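# Place bottles on ledges matching their cap colours

## Task

Put every bottle upright on the wall ledge whose label strip is the same colour as that bottle's cap, so that the bottle's entire base rests on that ledge.

## Robot and tools

Robot: two seven-joint arms, left_arm and right_arm, each ending in a two-finger gripper. Positions are in one scene frame, in metres. Its origin lies on the plane z = 0, straight below the midpoint between the two arm bases, which sit 0.70 m above it. +x points forward (the way both arms face), +z points up, and left_arm is on the +y side. Image left and right do not match arm names. Reported hand positions and orientations can be wrong by a few centimetres, more at long reach.

Gripper frame: the fingers point along the gripper's +z axis and close along its y axis. end_effector_position is the point between the pads when closed, just under 1 cm behind the fingertips. Closing pushes the fingertips about 17 mm further along +z, mostly while the pads are more than 70 mm apart. Opening is a number from -1 (closed) to +1 (fully open, 0.145 m). A full close takes at least about 0.5 s. grip_measured reports the real opening on the same scale. To hold something, keep commanding an opening well below grip_measured; the gap sets how hard it squeezes (up to about 10 N per pad).

Row layout (used by every moving tool): 16 plain numbers. First left_arm: x, y, z, qw, qx, qy, qz, opening; then right_arm in the same order. x, y, z is an absolute target for that gripper's end_effector_position in the scene frame (metres); the quaternion is an absolute target orientation, w first, in the scene frame. Both arms are always included even if only one moves. To hold an arm still, resend the exact pose it had in the last result from before it stopped, plus its wanted opening. To keep an orientation steady, repeat the same commanded quaternion each row rather than copying the drifting reported one. Any value sent, including 0 for opening, is a command.

execute_actions(actions, cameras): actions is a list of actions; each action is a list of up to 15 rows, one per 1/30 s control step; a short action repeats its final row until 15 steps pass. A target more than 0.6 m from the gripper's current position along any of that gripper's axes gets the action refused for both arms; if the first action fails this against the last reported state, or anything is malformed, the whole call is rejected. Each step the controller limits the commanded orientation to within 32 degrees of the measured one, so big turns need several actions; a large turn can also swing the elbow. Images are returned only for an empty actions list or when cameras names them.

move(target, speed, blend, opening_speed, grip_force, blocking, cameras): drives each gripper in a straight line from its Hand target to the absolute pose(s) in target (one 16-number row, or a list of up to 15 rows run in order), no 0.6 m limit. speed: m/s, 0.002 to 1.1, default 0.25 (turning up to twice that in rad/s); one value or one per target. blend: metres of corner rounding per target; 0 stops at each. opening_speed: rate of opening change per second on the -1..+1 scale, at least 0.2. grip_force: newtons per pad, 3 to 10, one value or one per arm; it persists. blocking=false returns after about 0.5 s while the move continues; a new move replaces it. Whole move capped at 10 s. Paths ignore obstacles and the other arm; faster moves lag, stray and hit harder. The result adds a move: line giving the ending (done, off_target, moving, held, fault) and limits (paced = pose clipped, held = steps withheld). An arm not named in the ending is done (within 3 mm and 2 degrees).

wait(seconds 0 to 10): lets time pass holding the last commands; a running move keeps going. stop(): brakes a running move. zoom_image(camera, region): camera is cam_high or cam_low; region [x0, y0, x1, y1] in pixels of the latest full image (896x504), at most 504 wide and high. read_manual(section): licence texts only. finished_scene(scene): ends scene 1 or 2 permanently; the goal must hold without the robot. Scene 1 is practice and may be skipped.

Result lines: end_effector_position and end_effector_quat_wxyz per arm; Hand target (where each arm is actually being sent, possibly short of your command); Tool commands; grip_measured; Joint positions (last number per arm is finger opening in metres); Joint torques (include arm weight, offset and noisy; numbers 3 and 4 wrap at ±28 N m); Joint velocities (may be omitted when within noise); motor temperatures; per-step positions for execute_actions calls. MOTOR HOT appears at 85 °C; at 100 °C an OVER-TEMPERATURE FAULT stops that arm for 30 to 60 s or more. Holding loads, stretched arms and pushing at unreachable poses heat motors, even while you think, since the scene keeps running.

Avoid: arms touching or pressing each other (the clearance check does not protect grippers, housings or wrist cameras), one gripper closing on the other's fingers, dropping or releasing moving parts, slamming or pushing hard into fixed or heavy things, letting items fall far or leave the work area, and arm stops. Loose objects may be nudged occasionally.

Each tool is called after "Request:" as name(argument=value, ...) on one line, values as JSON.

## Session

Request:
execute_actions(actions=[])

Scene clock: 0.00 s.
left_arm: end_effector_position=(+0.3554, +0.1334, +0.3763) grip_measured=+1.00 end_effector_quat_wxyz=(-0.040, -0.585, +0.680, -0.440) | right_arm: end_effector_position=(+0.4020, -0.0846, +0.4120) grip_measured=+1.00 end_effector_quat_wxyz=(+0.172, +0.783, +0.024, +0.598)
Joint positions: left_arm=[0.476 0.652 -0.724 1.144 -0.177 -0.294 0.656 0.145] | right_arm=[0.249 -0.096 -0.415 1.14 -0.092 0.203 -0.635 0.145]
Joint velocities: within noise
Joint torques (N m): no reading
Motor temperatures (°C): left_arm=[23 20 24 22 21 24 21] | right_arm=[21 23 24 21 21 21 22]
Hand target: left_arm +0.3554, +0.1334, +0.3763; -0.040, -0.585, +0.680, -0.440 | right_arm +0.4020, -0.0846, +0.4120; +0.172, +0.783, +0.024, +0.598
Tool commands: left_gripper/opening=+1.0 right_gripper/opening=+1.0

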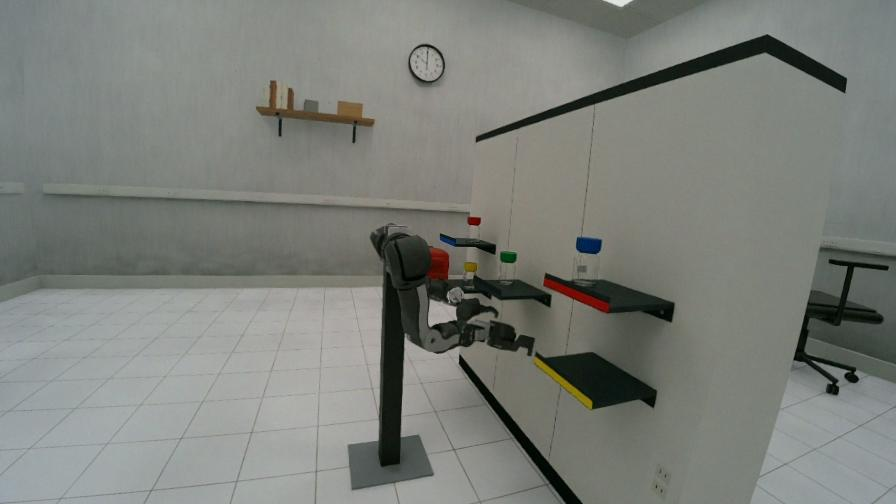

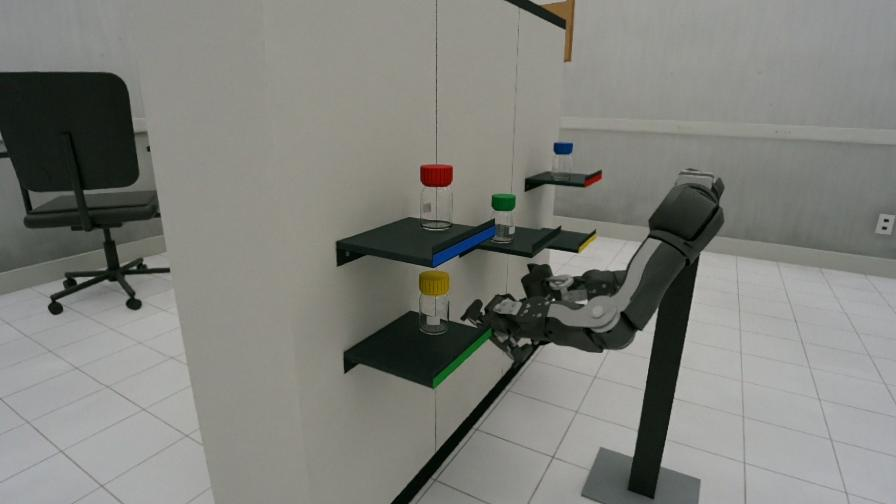

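Request:
zoom_image(camera="cam_high", region=[420, 190, 700, 420])

Request:
zoom_image(camera="cam_low", region=[320, 130, 620, 400])

Scaled by 1.800 from the camera's 896x504 image, which has a finer 1280x720 frame.

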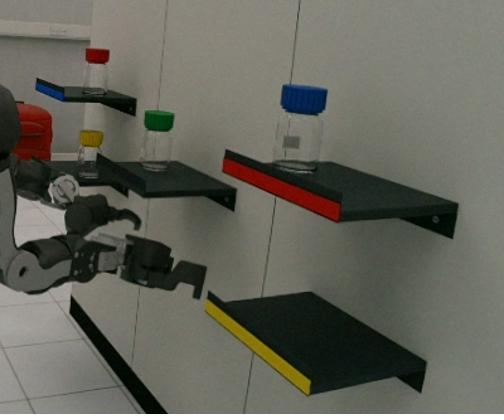

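Scaled by 1.680 from the camera's 896x504 image, which has a finer 1280x720 frame.

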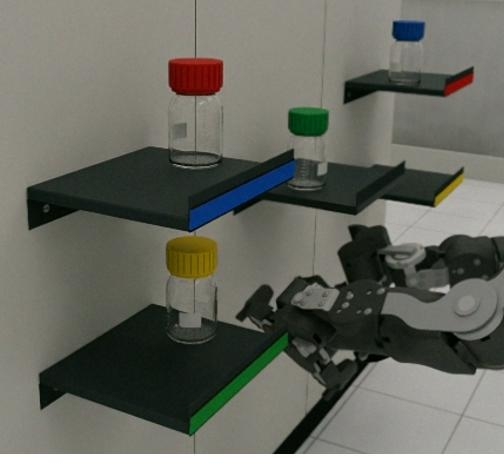

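Request:
zoom_image(camera="cam_high", region=[530, 225, 690, 315])

Request:
zoom_image(camera="cam_high", region=[430, 210, 560, 310])

Request:
zoom_image(camera="cam_high", region=[520, 330, 680, 420])

Request:
zoom_image(camera="cam_low", region=[330, 150, 510, 270])

Request:
zoom_image(camera="cam_low", region=[330, 260, 510, 400])

Request:
zoom_image(camera="cam_low", region=[450, 130, 610, 270])

Scaled by 3.150 from the camera's 896x504 image, which has a finer 1280x720 frame.

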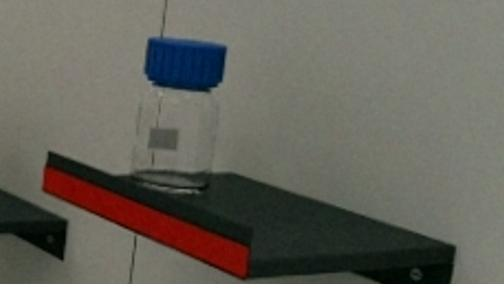

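Scaled by 3.877 from the camera's 896x504 image, which has a finer 1280x720 frame.

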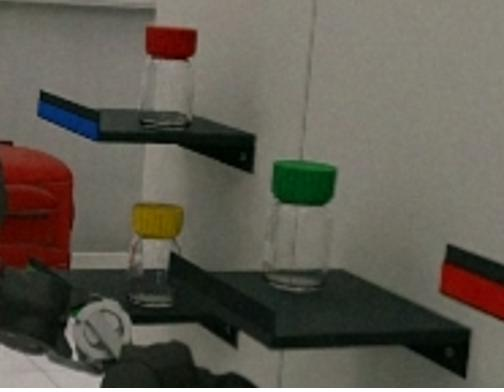

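Scaled by 3.150 from the camera's 896x504 image, which has a finer 1280x720 frame.

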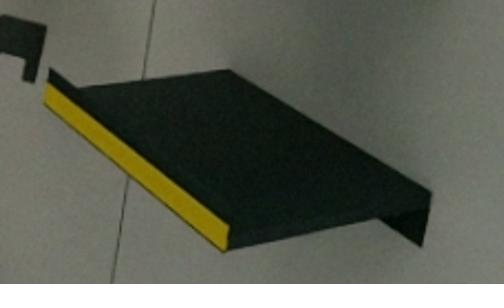

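Scaled by 2.800 from the camera's 896x504 image, which has a finer 1280x720 frame.

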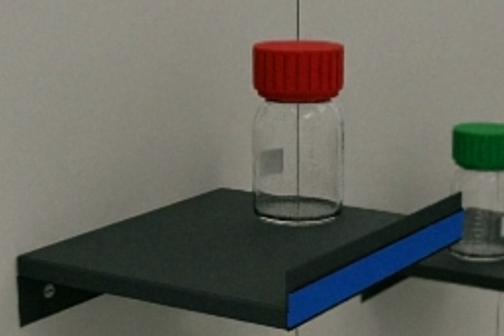

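Scaled by 2.800 from the camera's 896x504 image, which has a finer 1280x720 frame.

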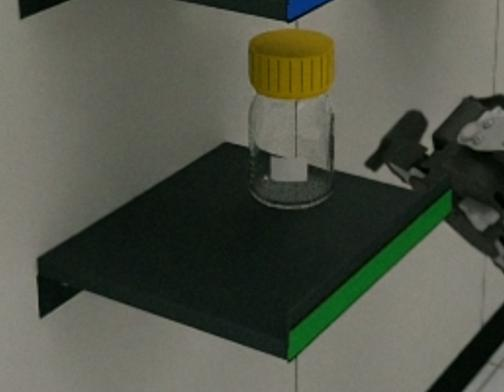

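Scaled by 3.150 from the camera's 896x504 image, which has a finer 1280x720 frame.

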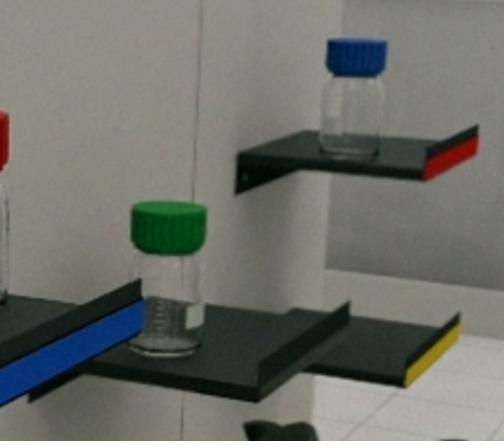

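Request:
move(target=[[0.24, 0.20, 0.40, -0.0839, 0.7594, 0.1000, 0.6373, 1.0, 0.26, -0.18, 0.43, 0.0839, 0.7594, -0.1000, 0.6373, 1.0]], speed=0.15, cameras=["all"])

Scene clock: 241.80 s.
left_arm: end_effector_position=(+0.2400, +0.1994, +0.3984) grip_measured=+1.00 end_effector_quat_wxyz=(-0.083, +0.761, +0.098, +0.636) | right_arm: end_effector_position=(+0.2593, -0.1801, +0.4283) grip_measured=+1.00 end_effector_quat_wxyz=(+0.086, +0.761, -0.099, +0.635)
Joint positions: left_arm=[-0.549 -0.041 0.06 1.734 0.028 -0.21 -0.177 0.145] | right_arm=[-0.445 0.29 -0.311 1.856 0.221 -0.08 -0.629 0.145]
Joint torques (N m): left_arm=[0.3 -0.15 -0.53 6.08 0.05 -0.69 0.02] | right_arm=[1.04 1.25 0.59 4.7 -0.2 -0.49 0.11]
Hand target: left_arm +0.2400, +0.2000, +0.4000; -0.084, +0.759, +0.100, +0.637 | right_arm +0.2600, -0.1800, +0.4301; +0.084, +0.759, -0.100, +0.637
Off the commanded pose: left_arm 0.002 m, 0 deg | right_arm 0.002 m, 0 deg.
move: done

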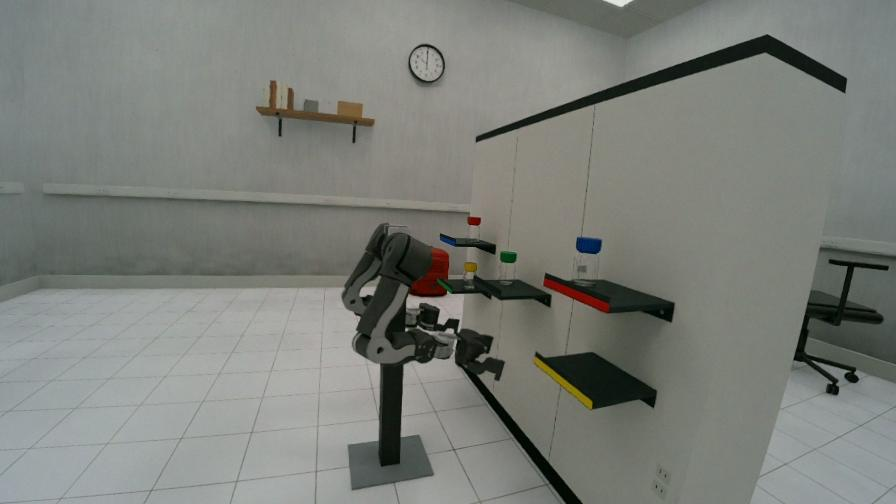

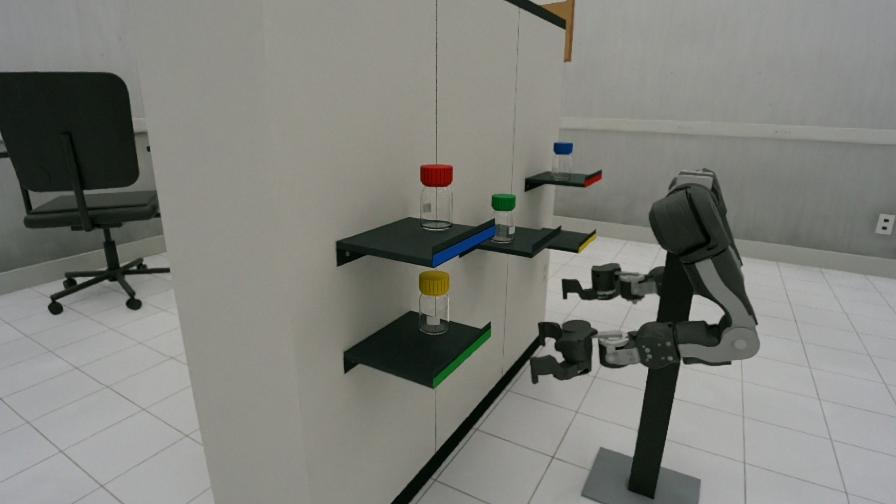

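Request:
move(target=[[0.25, 0.27, 0.52, -0.1116, 0.7544, 0.1330, 0.6330, 1.0, 0.23, -0.26, 0.60, 0.1391, 0.7479, -0.1658, 0.6276, 1.0],[0.25, 0.27, 0.52, -0.1116, 0.7544, 0.1330, 0.6330, 1.0, 0.24, -0.265, 0.73, 0.1391, 0.7479, -0.1658, 0.6276, 1.0]], speed=0.15, blend=[0.03, 0], cameras=["all"])

Scene clock: 256.43 s.
left_arm: end_effector_position=(+0.2498, +0.2701, +0.5184) grip_measured=+1.00 end_effector_quat_wxyz=(-0.112, +0.755, +0.134, +0.632) | right_arm: end_effector_position=(+0.2393, -0.2639, +0.7338) grip_measured=+1.00 end_effector_quat_wxyz=(+0.217, +0.419, -0.136, +0.871)
Joint positions: left_arm=[-0.522 0.095 0.322 2.243 0.273 0.363 -0.168 0.145] | right_arm=[-0.169 0.459 0.139 2.442 0.163 0.132 -0.687 0.145]
Joint torques (N m): left_arm=[1.15 1.96 0.53 6.13 0.12 -0.53 0.13] | right_arm=[1.62 2.78 1.5 2.7 -0.16 -0.29 0.01]
Hand target: left_arm +0.2500, +0.2700, +0.5200; -0.112, +0.754, +0.133, +0.633 | right_arm +0.2394, -0.2642, +0.7335; +0.217, +0.419, -0.137, +0.871
Off the commanded pose: left_arm 0.002 m, 0 deg | right_arm 0.004 m, 48 deg; orientation clipped.
joint read past its limit (right arm) — joint 4 (elbow), upper limit, where the elbow is as bent as it goes.
move: held (right_arm; a check stopped the path); limits=paced,held
pose unreachable (right arm): on one or more control steps of this call, first in action 0 (counted from 0), this arm could not follow its commanded pose, so it was not sent that pose on those steps. It may still have moved: this result reports where it is.
cause: moving toward the commanded pose would bring two parts of the arm too close to each other (joints 4 (elbow) and 5 (forearm roll) lie between them).

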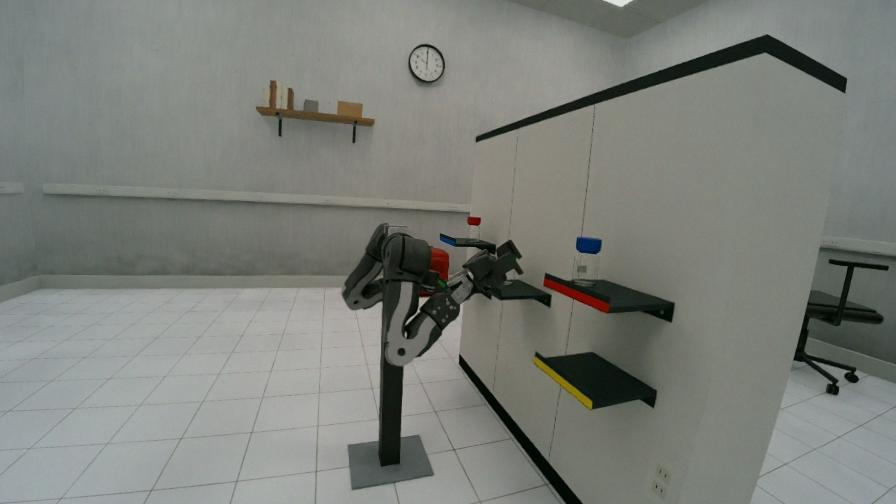

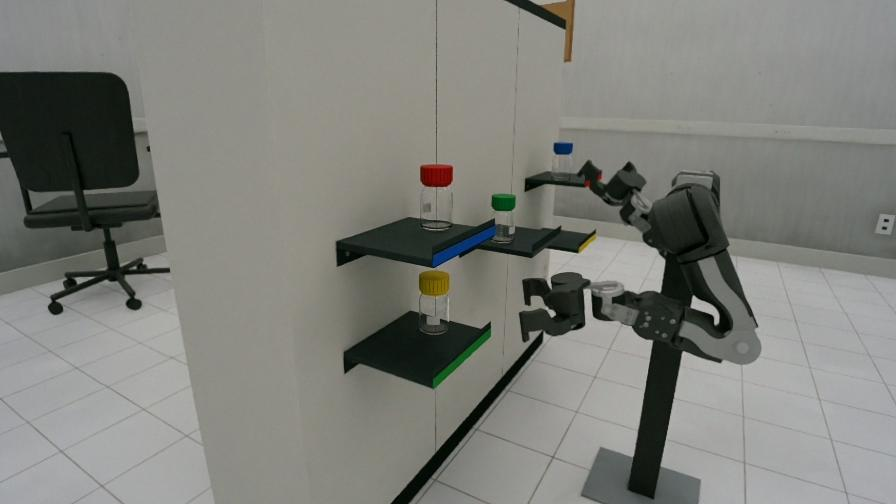

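Request:
move(target=[[0.25, 0.27, 0.52, -0.1116, 0.7544, 0.1330, 0.6330, 1.0, 0.22, -0.30, 0.50, 0, 0.7071, 0, 0.7071, 1.0],[0.25, 0.27, 0.52, -0.1116, 0.7544, 0.1330, 0.6330, 1.0, 0.24, -0.44, 0.50, -0.1830, 0.6830, 0.1830, 0.6830, 1.0]], speed=0.15, blend=[0.03, 0], cameras=["all"])

Scene clock: 307.80 s.
left_arm: end_effector_position=(+0.2498, +0.2701, +0.5184) grip_measured=+1.00 end_effector_quat_wxyz=(-0.112, +0.755, +0.134, +0.632) | right_arm: end_effector_position=(+0.2403, -0.4400, +0.4993) grip_measured=+1.00 end_effector_quat_wxyz=(-0.178, +0.687, +0.175, +0.682)
Joint positions: left_arm=[-0.522 0.095 0.322 2.243 0.273 0.363 -0.168 0.145] | right_arm=[0.04 1.096 -0.12 0.43 1.418 -0.453 1.569 0.145]
Joint torques (N m): left_arm=[1.15 1.94 0.54 6.13 0.11 -0.53 0.14] | right_arm=[2.12 11.09 0.99 0.92 0.7 0.01 0.2]
Hand target: left_arm +0.2500, +0.2700, +0.5200; -0.112, +0.754, +0.133, +0.633 | right_arm +0.2400, -0.4397, +0.5001; -0.177, +0.687, +0.179, +0.682
Off the commanded pose: left_arm 0.002 m, 0 deg | right_arm 0.001 m, 1 deg.
joint sent to its limit (right arm) — joint 7 (wrist yaw), upper limit. The joint targets still meet the commanded pose.
move: done

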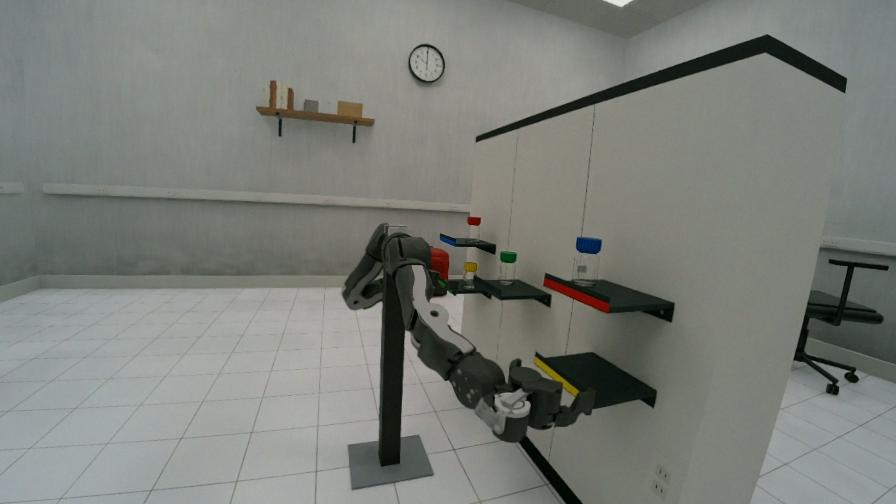

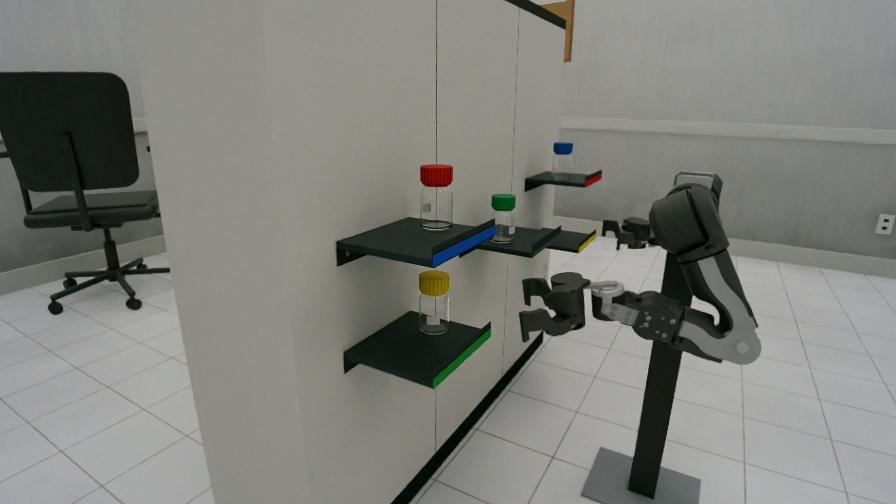

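Request:
move(target=[[0.25, 0.27, 0.52, -0.1116, 0.7544, 0.1330, 0.6330, 1.0, 0.22, -0.40, 0.62, -0.0923, 0.7011, 0.0923, 0.7011, 1.0],[0.25, 0.27, 0.52, -0.1116, 0.7544, 0.1330, 0.6330, 1.0, 0.24, -0.36, 0.72, 0, 0.7071, 0, 0.7071, 1.0]], speed=0.15, blend=[0.03, 0], cameras=["all"])

Scene clock: 318.10 s.
left_arm: end_effector_position=(+0.2498, +0.2701, +0.5184) grip_measured=+1.00 end_effector_quat_wxyz=(-0.112, +0.755, +0.134, +0.632) | right_arm: end_effector_position=(+0.2401, -0.3594, +0.7200) grip_measured=+1.00 end_effector_quat_wxyz=(-0.001, +0.707, +0.002, +0.708)
Joint positions: left_arm=[-0.522 0.095 0.322 2.243 0.273 0.363 -0.168 0.145] | right_arm=[-1.267 0.919 1.566 2.075 1.521 0.295 0.159 0.145]
Joint torques (N m): left_arm=[1.17 1.96 0.53 6.15 0.11 -0.53 0.13] | right_arm=[0.12 2.25 3.96 0.68 0.26 -0.3 -0.18]
Hand target: left_arm +0.2500, +0.2700, +0.5200; -0.112, +0.754, +0.133, +0.633 | right_arm +0.2400, -0.3600, +0.7199; +0.000, +0.707, +0.000, +0.707
Off the commanded pose: left_arm 0.002 m, 0 deg | right_arm 0.001 m, 0 deg.
joint sent to its limit (right arm) — joint 3 (upper arm roll), upper limit. The joint targets still meet the commanded pose.
move: done

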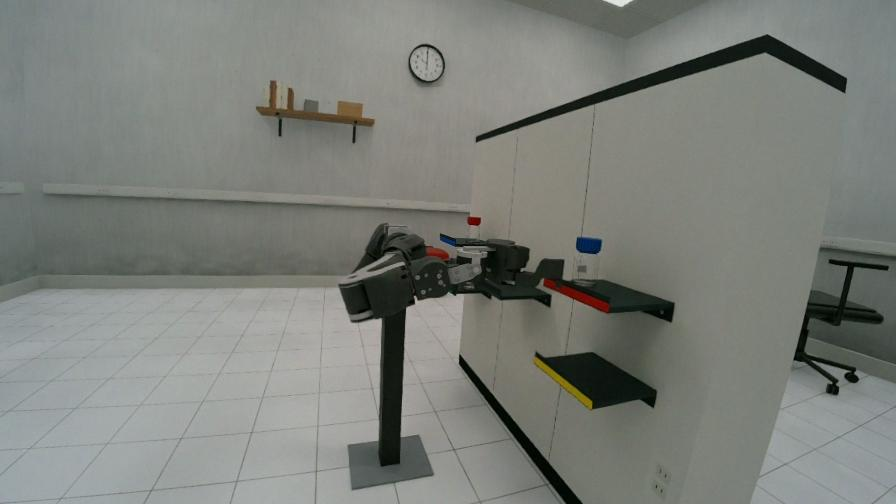

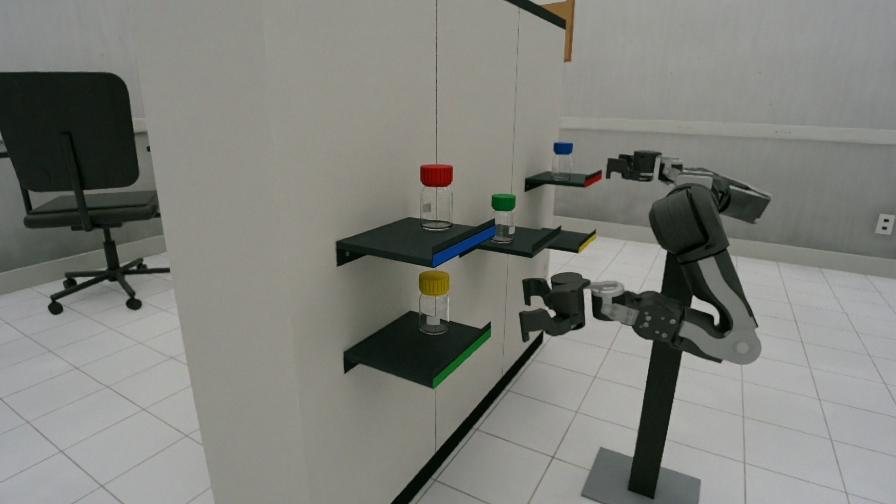

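Request:
zoom_image(camera="cam_high", region=[440, 210, 640, 320])

Request:
zoom_image(camera="cam_low", region=[520, 120, 680, 220])

Scaled by 2.520 from the camera's 896x504 image, which has a finer 1280x720 frame.

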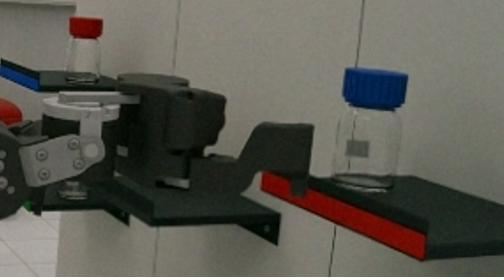

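Scaled by 3.150 from the camera's 896x504 image, which has a finer 1280x720 frame.

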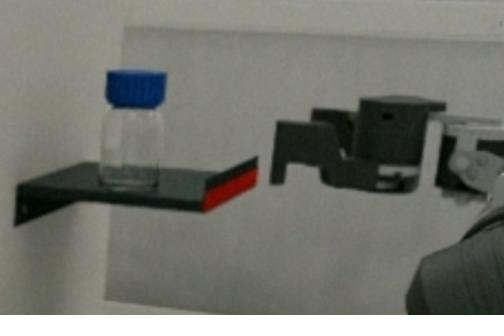

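Request:
move(target=[[0.25, 0.27, 0.52, -0.1116, 0.7544, 0.1330, 0.6330, 1.0, 0.30, -0.345, 0.738, 0, 0.7071, 0, 0.7071, 1.0],[0.25, 0.27, 0.52, -0.1116, 0.7544, 0.1330, 0.6330, 1.0, 0.35, -0.34, 0.738, 0, 0.7071, 0, 0.7071, 1.0]], speed=0.1, blend=[0.01, 0], cameras=["all"])

Request:
zoom_image(camera="cam_high", region=[480, 210, 680, 320])

Request:
zoom_image(camera="cam_low", region=[520, 120, 680, 220])

Request:
zoom_image(camera="cam_low", region=[400, 250, 640, 400])

Request:
zoom_image(camera="cam_high", region=[400, 200, 540, 320])

Scene clock: 411.93 s.
left_arm: end_effector_position=(+0.2498, +0.2701, +0.5184) grip_measured=+1.00 end_effector_quat_wxyz=(-0.112, +0.755, +0.134, +0.632) | right_arm: end_effector_position=(+0.3500, -0.3390, +0.7404) grip_measured=+1.00 end_effector_quat_wxyz=(-0.001, +0.704, +0.003, +0.710)
Joint positions: left_arm=[-0.522 0.095 0.322 2.243 0.273 0.363 -0.168 0.145] | right_arm=[-0.84 1.457 1.11 1.822 1.559 0.271 -0.149 0.145]
Joint torques (N m): left_arm=[1.15 1.94 0.53 6.13 0.11 -0.53 0.14] | right_arm=[3.23 4.47 2.99 0.46 0.1 -0.34 -0.16]
Motor temperatures (°C): left_arm=[23 21 23 27 21 24 21] | right_arm=[21 23 24 20 20 20 21]
Hand target: left_arm +0.2500, +0.2700, +0.5200; -0.112, +0.754, +0.133, +0.633 | right_arm +0.3500, -0.3400, +0.7380; +0.000, +0.707, +0.000, +0.707
Off the commanded pose: left_arm 0.002 m, 0 deg | right_arm 0.003 m, 1 deg.
joint sent to its limit (right arm) — joint 5 (forearm roll), upper limit. The joint targets still meet the commanded pose.
move: done

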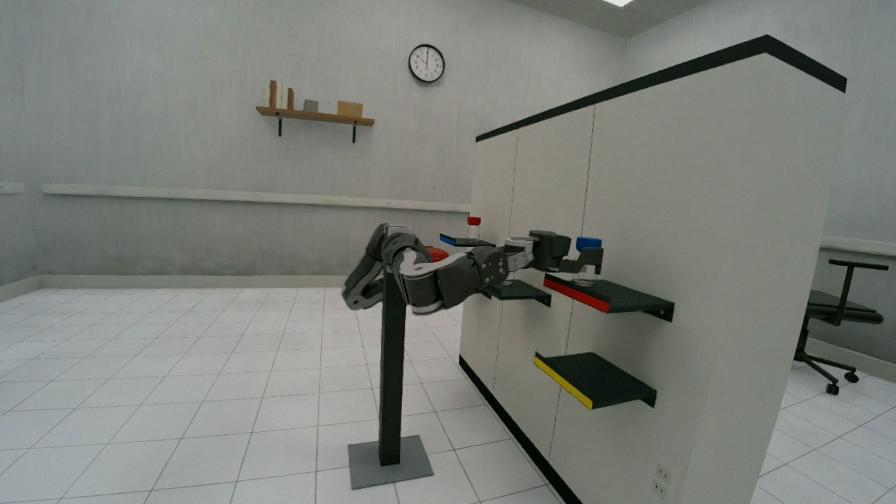

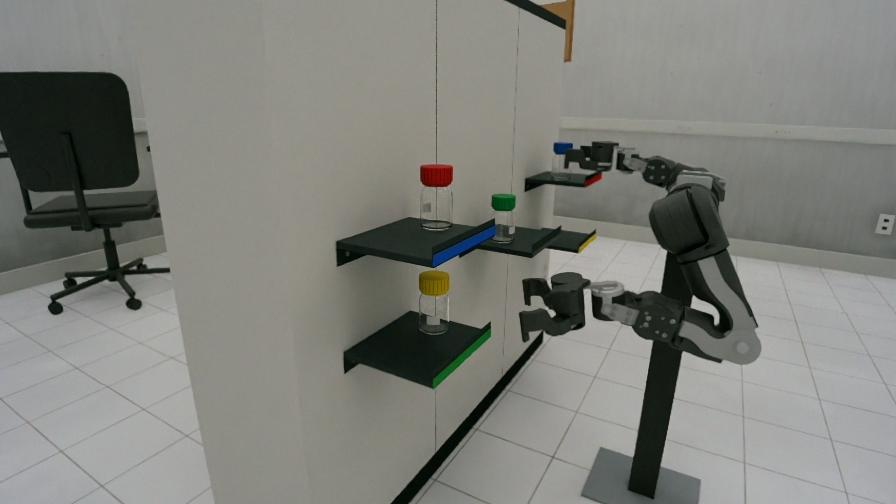

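Scaled by 2.520 from the camera's 896x504 image, which has a finer 1280x720 frame.

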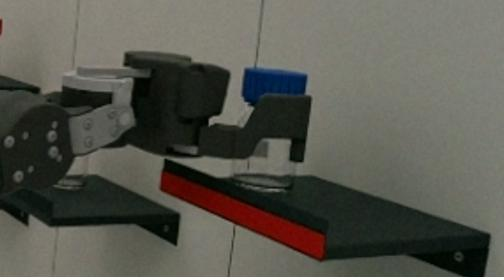

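Scaled by 3.150 from the camera's 896x504 image, which has a finer 1280x720 frame.

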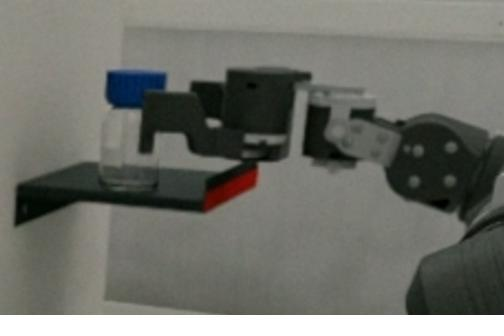

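Scaled by 2.100 from the camera's 896x504 image, which has a finer 1280x720 frame.

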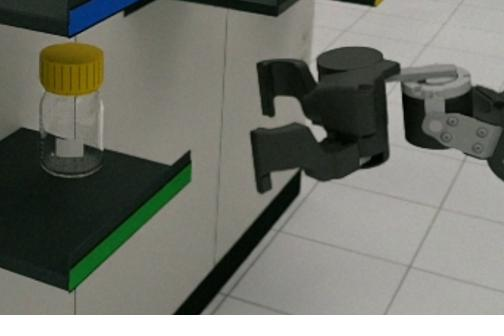

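Scaled by 3.600 from the camera's 896x504 image, which has a finer 1280x720 frame.

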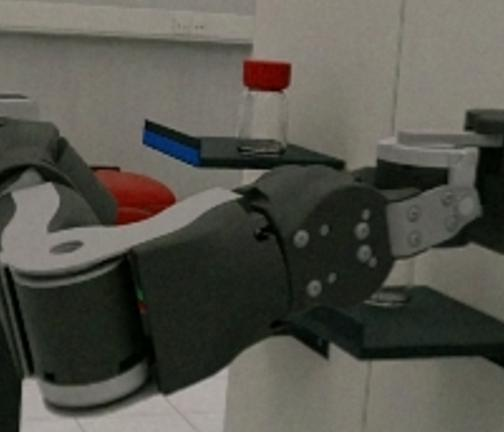

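Request:
move(target=[[0.25, 0.27, 0.52, -0.1116, 0.7544, 0.1330, 0.6330, 1.0, 0.372, -0.34, 0.736, 0, 0.7071, 0, 0.7071, 1.0]], speed=0.06, cameras=["all"])

Request:
zoom_image(camera="cam_high", region=[480, 210, 680, 320])

Request:
zoom_image(camera="cam_low", region=[520, 120, 680, 220])

Scene clock: 449.63 s.
left_arm: end_effector_position=(+0.2498, +0.2701, +0.5184) grip_measured=+1.00 end_effector_quat_wxyz=(-0.112, +0.755, +0.134, +0.632) | right_arm: end_effector_position=(+0.3716, -0.3407, +0.7373) grip_measured=+1.00 end_effector_quat_wxyz=(+0.010, +0.702, +0.011, +0.712)
Joint positions: left_arm=[-0.522 0.095 0.322 2.243 0.273 0.363 -0.168 0.145] | right_arm=[-0.466 1.558 0.659 1.73 1.559 0.183 -0.146 0.145]
Joint torques (N m): left_arm=[1.15 1.94 0.53 6.13 0.11 -0.53 0.13] | right_arm=[3.73 6.24 3.34 0.34 0.09 -0.53 0.12]
Hand target: left_arm +0.2500, +0.2700, +0.5200; -0.112, +0.754, +0.133, +0.633 | right_arm +0.3717, -0.3401, +0.7359; +0.007, +0.703, +0.012, +0.711
Off the commanded pose: left_arm 0.002 m, 0 deg | right_arm 0.002 m, 2 deg.
joint sent to its limit (right arm) — joint 5 (forearm roll), upper limit. The joint targets still meet the commanded pose.
move: done

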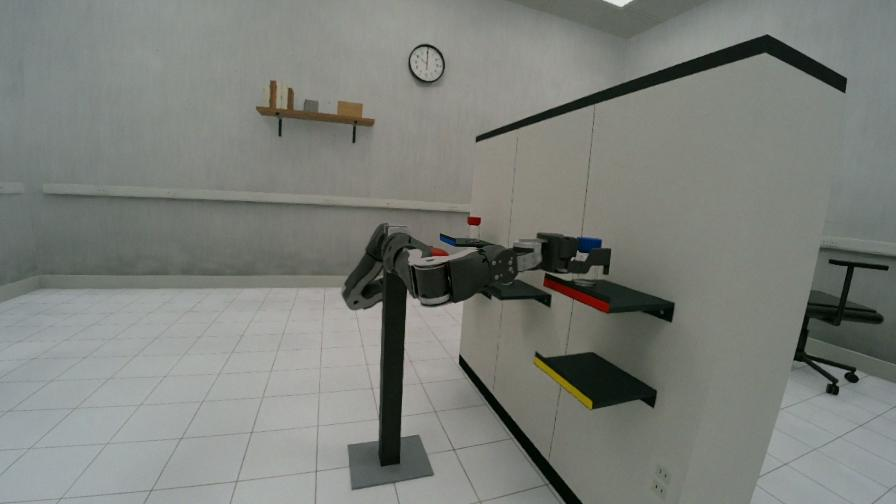

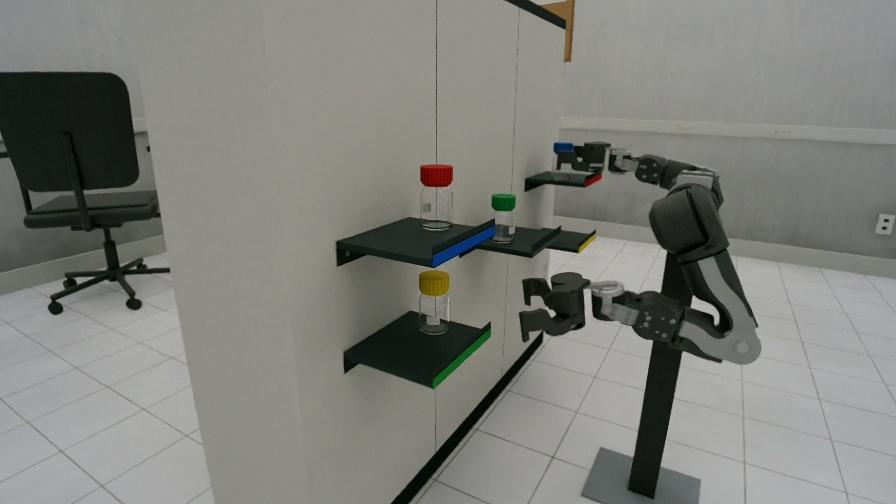

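Scaled by 2.520 from the camera's 896x504 image, which has a finer 1280x720 frame.

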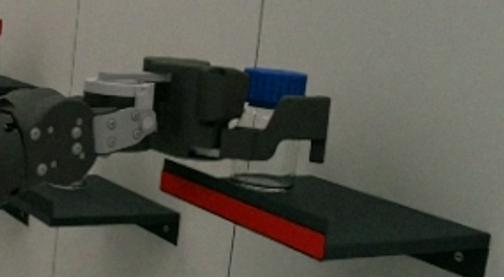

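Scaled by 3.150 from the camera's 896x504 image, which has a finer 1280x720 frame.

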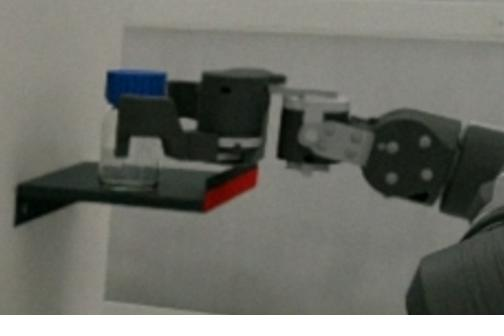

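Request:
move(target=[[0.25, 0.27, 0.52, -0.1116, 0.7544, 0.1330, 0.6330, 1.0, 0.377, -0.334, 0.736, 0, 0.7071, 0, 0.7071, 1.0],[0.25, 0.27, 0.52, -0.1116, 0.7544, 0.1330, 0.6330, 1.0, 0.377, -0.334, 0.736, 0, 0.7071, 0, 0.7071, -0.5]], speed=0.06, opening_speed=0.7, cameras=["all"])

Request:
zoom_image(camera="cam_high", region=[480, 210, 680, 320])

Request:
zoom_image(camera="cam_low", region=[520, 120, 680, 220])

Scene clock: 519.07 s.
left_arm: end_effector_position=(+0.2498, +0.2701, +0.5184) grip_measured=+1.00 end_effector_quat_wxyz=(-0.112, +0.755, +0.134, +0.632) | right_arm: end_effector_position=(+0.3772, -0.3347, +0.7348) grip_measured=-0.26 end_effector_quat_wxyz=(+0.014, +0.703, +0.016, +0.711)
Joint positions: left_arm=[-0.522 0.095 0.322 2.243 0.273 0.363 -0.168 0.145] | right_arm=[-1.311 1.591 1.478 1.729 1.559 0.161 -0.171 0.057]
Joint torques (N m): left_arm=[1.15 1.94 0.54 6.13 0.11 -0.53 0.13] | right_arm=[3.23 1.86 5.7 0.43 0.05 -0.38 0.04]
Hand target: left_arm +0.2500, +0.2700, +0.5200; -0.112, +0.754, +0.133, +0.633 | right_arm +0.3770, -0.3341, +0.7359; +0.013, +0.702, +0.016, +0.711
Off the commanded pose: left_arm 0.002 m, 0 deg | right_arm 0.001 m, 2 deg.
joint sent to its limit (right arm) — joint 1 (shoulder pitch), lower limit; joint 5 (forearm roll), upper limit. The joint targets still meet the commanded pose.
move: done; target 2's new opening was sent with right_arm's hand 0.001 m and 3 deg from that target

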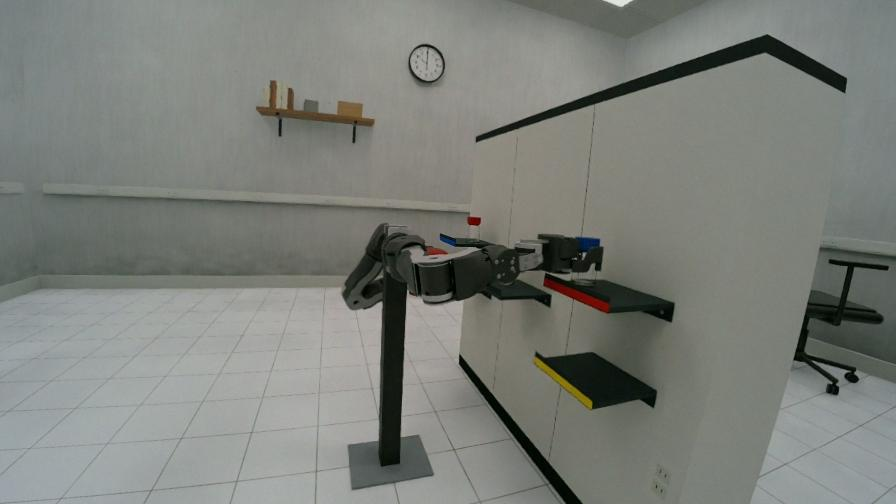

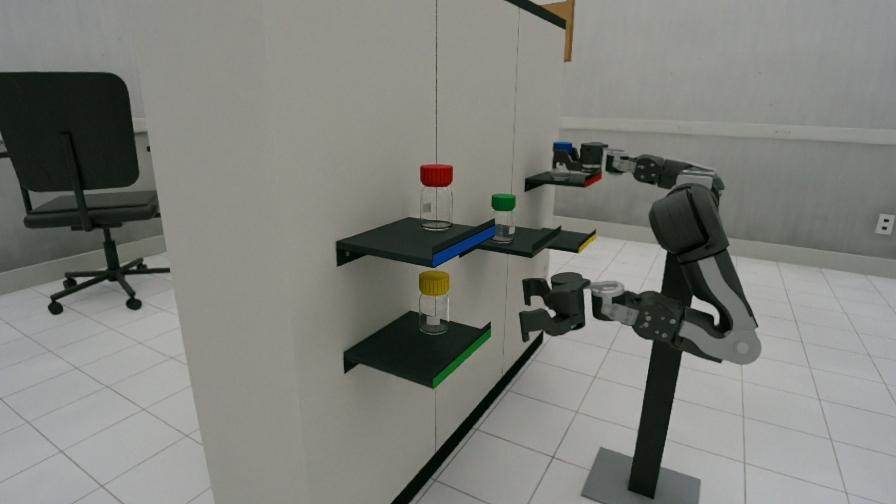

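Scaled by 2.520 from the camera's 896x504 image, which has a finer 1280x720 frame.

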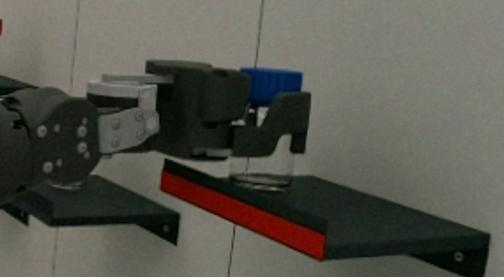

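Scaled by 3.150 from the camera's 896x504 image, which has a finer 1280x720 frame.

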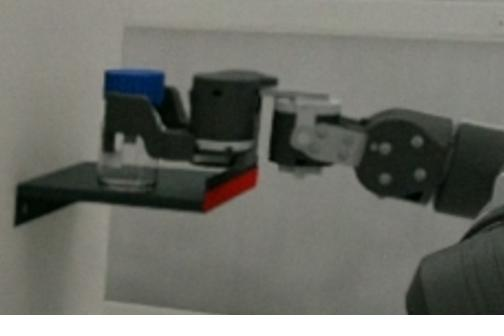

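Request:
move(target=[[0.25, 0.27, 0.52, -0.1116, 0.7544, 0.1330, 0.6330, 1.0, 0.377, -0.334, 0.736, 0, 0.7071, 0, 0.7071, 1.0],[0.25, 0.27, 0.52, -0.1116, 0.7544, 0.1330, 0.6330, 1.0, 0.24, -0.355, 0.74, 0, 0.7071, 0, 0.7071, 1.0],[0.25, 0.27, 0.52, -0.1116, 0.7544, 0.1330, 0.6330, 1.0, 0.20, -0.38, 0.56, 0, 0.7071, 0, 0.7071, 1.0]], speed=[0.08, 0.12, 0.15], blend=[0, 0.02, 0], opening_speed=1.0, cameras=["all"])

Request:
zoom_image(camera="cam_high", region=[400, 220, 580, 350])

Request:
zoom_image(camera="cam_low", region=[400, 250, 640, 400])

Scene clock: 611.20 s.
left_arm: end_effector_position=(+0.2498, +0.2701, +0.5184) grip_measured=+1.00 end_effector_quat_wxyz=(-0.112, +0.755, +0.134, +0.632) | right_arm: end_effector_position=(+0.1995, -0.3816, +0.5594) grip_measured=+1.00 end_effector_quat_wxyz=(+0.002, +0.708, -0.004, +0.706)
Joint positions: left_arm=[-0.522 0.095 0.322 2.243 0.273 0.363 -0.168 0.145] | right_arm=[-1.006 0.619 0.871 1.822 1.04 -0.185 0.478 0.145]
Joint torques (N m): left_arm=[1.15 1.94 0.53 6.13 0.12 -0.53 0.13] | right_arm=[-0.75 3.81 3.28 2.56 0.33 -0.48 0.2]
Hand target: left_arm +0.2500, +0.2700, +0.5200; -0.112, +0.754, +0.133, +0.633 | right_arm +0.2000, -0.3800, +0.5600; +0.000, +0.707, +0.000, +0.707
Off the commanded pose: left_arm 0.002 m, 0 deg | right_arm 0.002 m, 1 deg.
move: done

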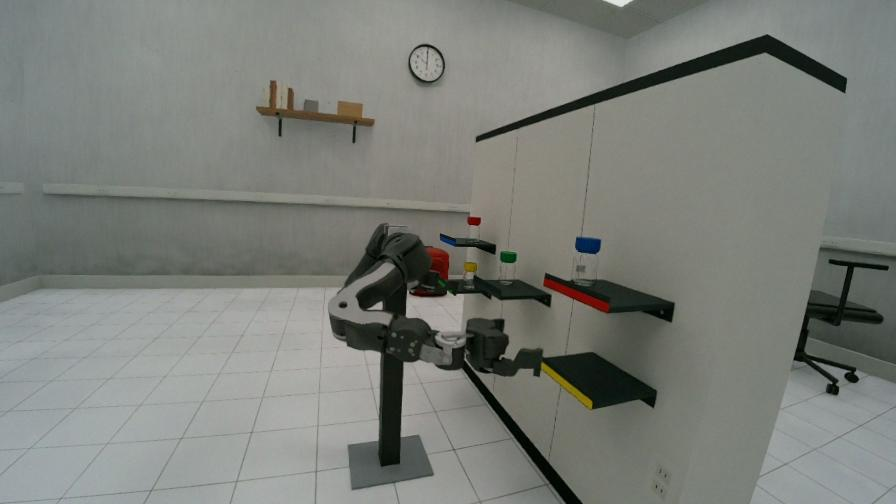

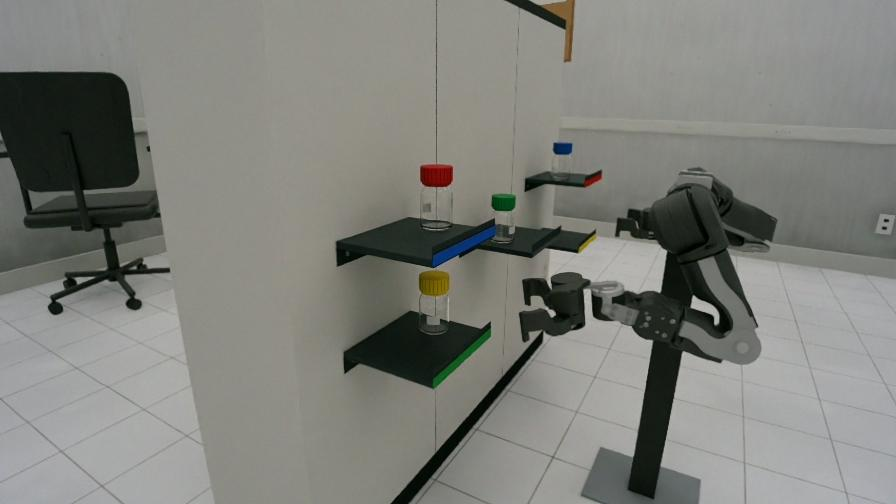

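Scaled by 2.800 from the camera's 896x504 image, which has a finer 1280x720 frame.

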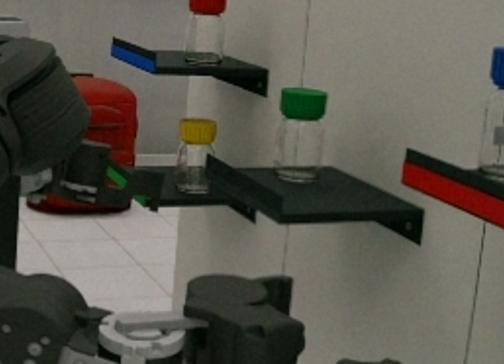

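Scaled by 2.100 from the camera's 896x504 image, which has a finer 1280x720 frame.

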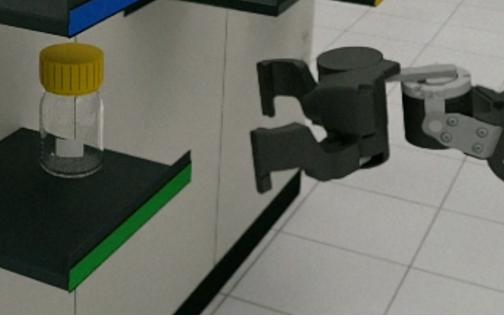

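Request:
move(target=[[0.251, 0.303, 0.548, -0.1116, 0.7544, 0.1330, 0.6330, 1.0, 0.20, -0.38, 0.56, 0, 0.7071, 0, 0.7071, 1.0],[0.352, 0.340, 0.548, -0.1116, 0.7544, 0.1330, 0.6330, 1.0, 0.20, -0.38, 0.56, 0, 0.7071, 0, 0.7071, 1.0]], speed=0.1, blend=[0.01, 0], cameras=["all"])

Request:
zoom_image(camera="cam_high", region=[400, 220, 580, 350])

Request:
zoom_image(camera="cam_low", region=[400, 250, 640, 400])

Scene clock: 639.70 s.
left_arm: end_effector_position=(+0.3518, +0.3406, +0.5500) grip_measured=+1.00 end_effector_quat_wxyz=(-0.112, +0.753, +0.135, +0.635) | right_arm: end_effector_position=(+0.1995, -0.3816, +0.5594) grip_measured=+1.00 end_effector_quat_wxyz=(+0.002, +0.708, -0.004, +0.706)
Joint positions: left_arm=[0.038 0.393 0.357 1.817 0.41 0.569 -0.124 0.145] | right_arm=[-1.006 0.619 0.871 1.822 1.04 -0.185 0.478 0.145]
Joint torques (N m): left_arm=[4.36 4.29 0.36 4.07 0.05 -0.69 0.19] | right_arm=[-0.99 4.07 3.26 2.51 0.33 -0.48 0.15]
Hand target: left_arm +0.3519, +0.3401, +0.5480; -0.112, +0.754, +0.133, +0.633 | right_arm +0.2000, -0.3800, +0.5600; +0.000, +0.707, +0.000, +0.707
Off the commanded pose: left_arm 0.002 m, 0 deg | right_arm 0.002 m, 1 deg.
move: done

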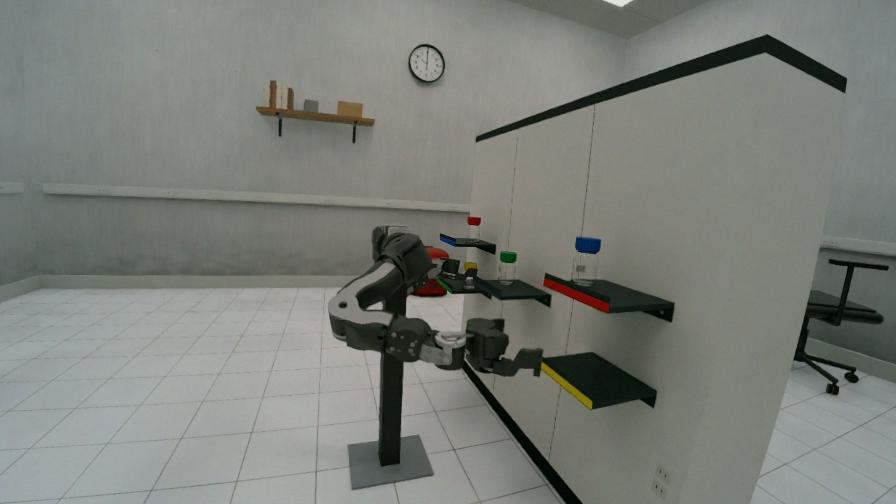

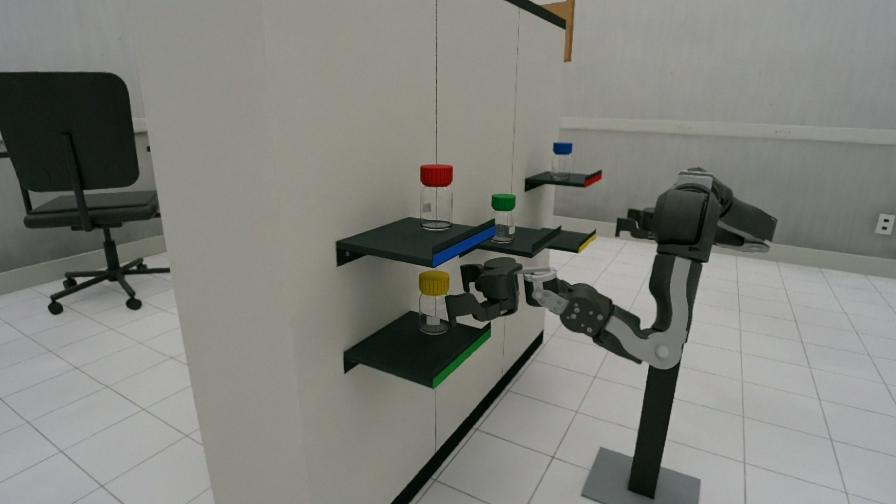

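Scaled by 2.800 from the camera's 896x504 image, which has a finer 1280x720 frame.

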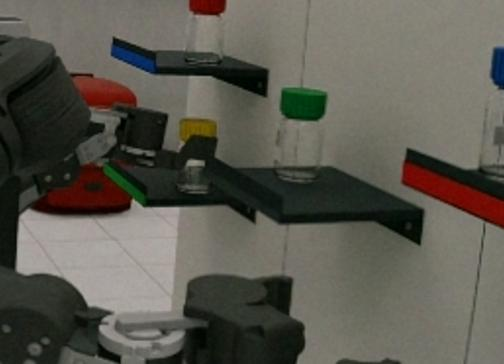

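Scaled by 2.100 from the camera's 896x504 image, which has a finer 1280x720 frame.

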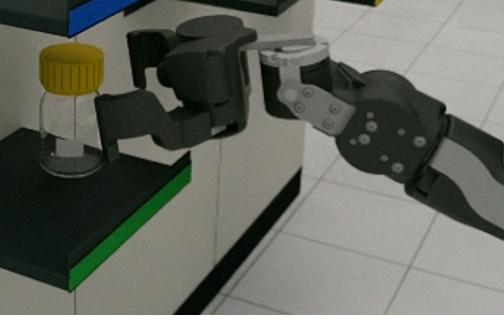

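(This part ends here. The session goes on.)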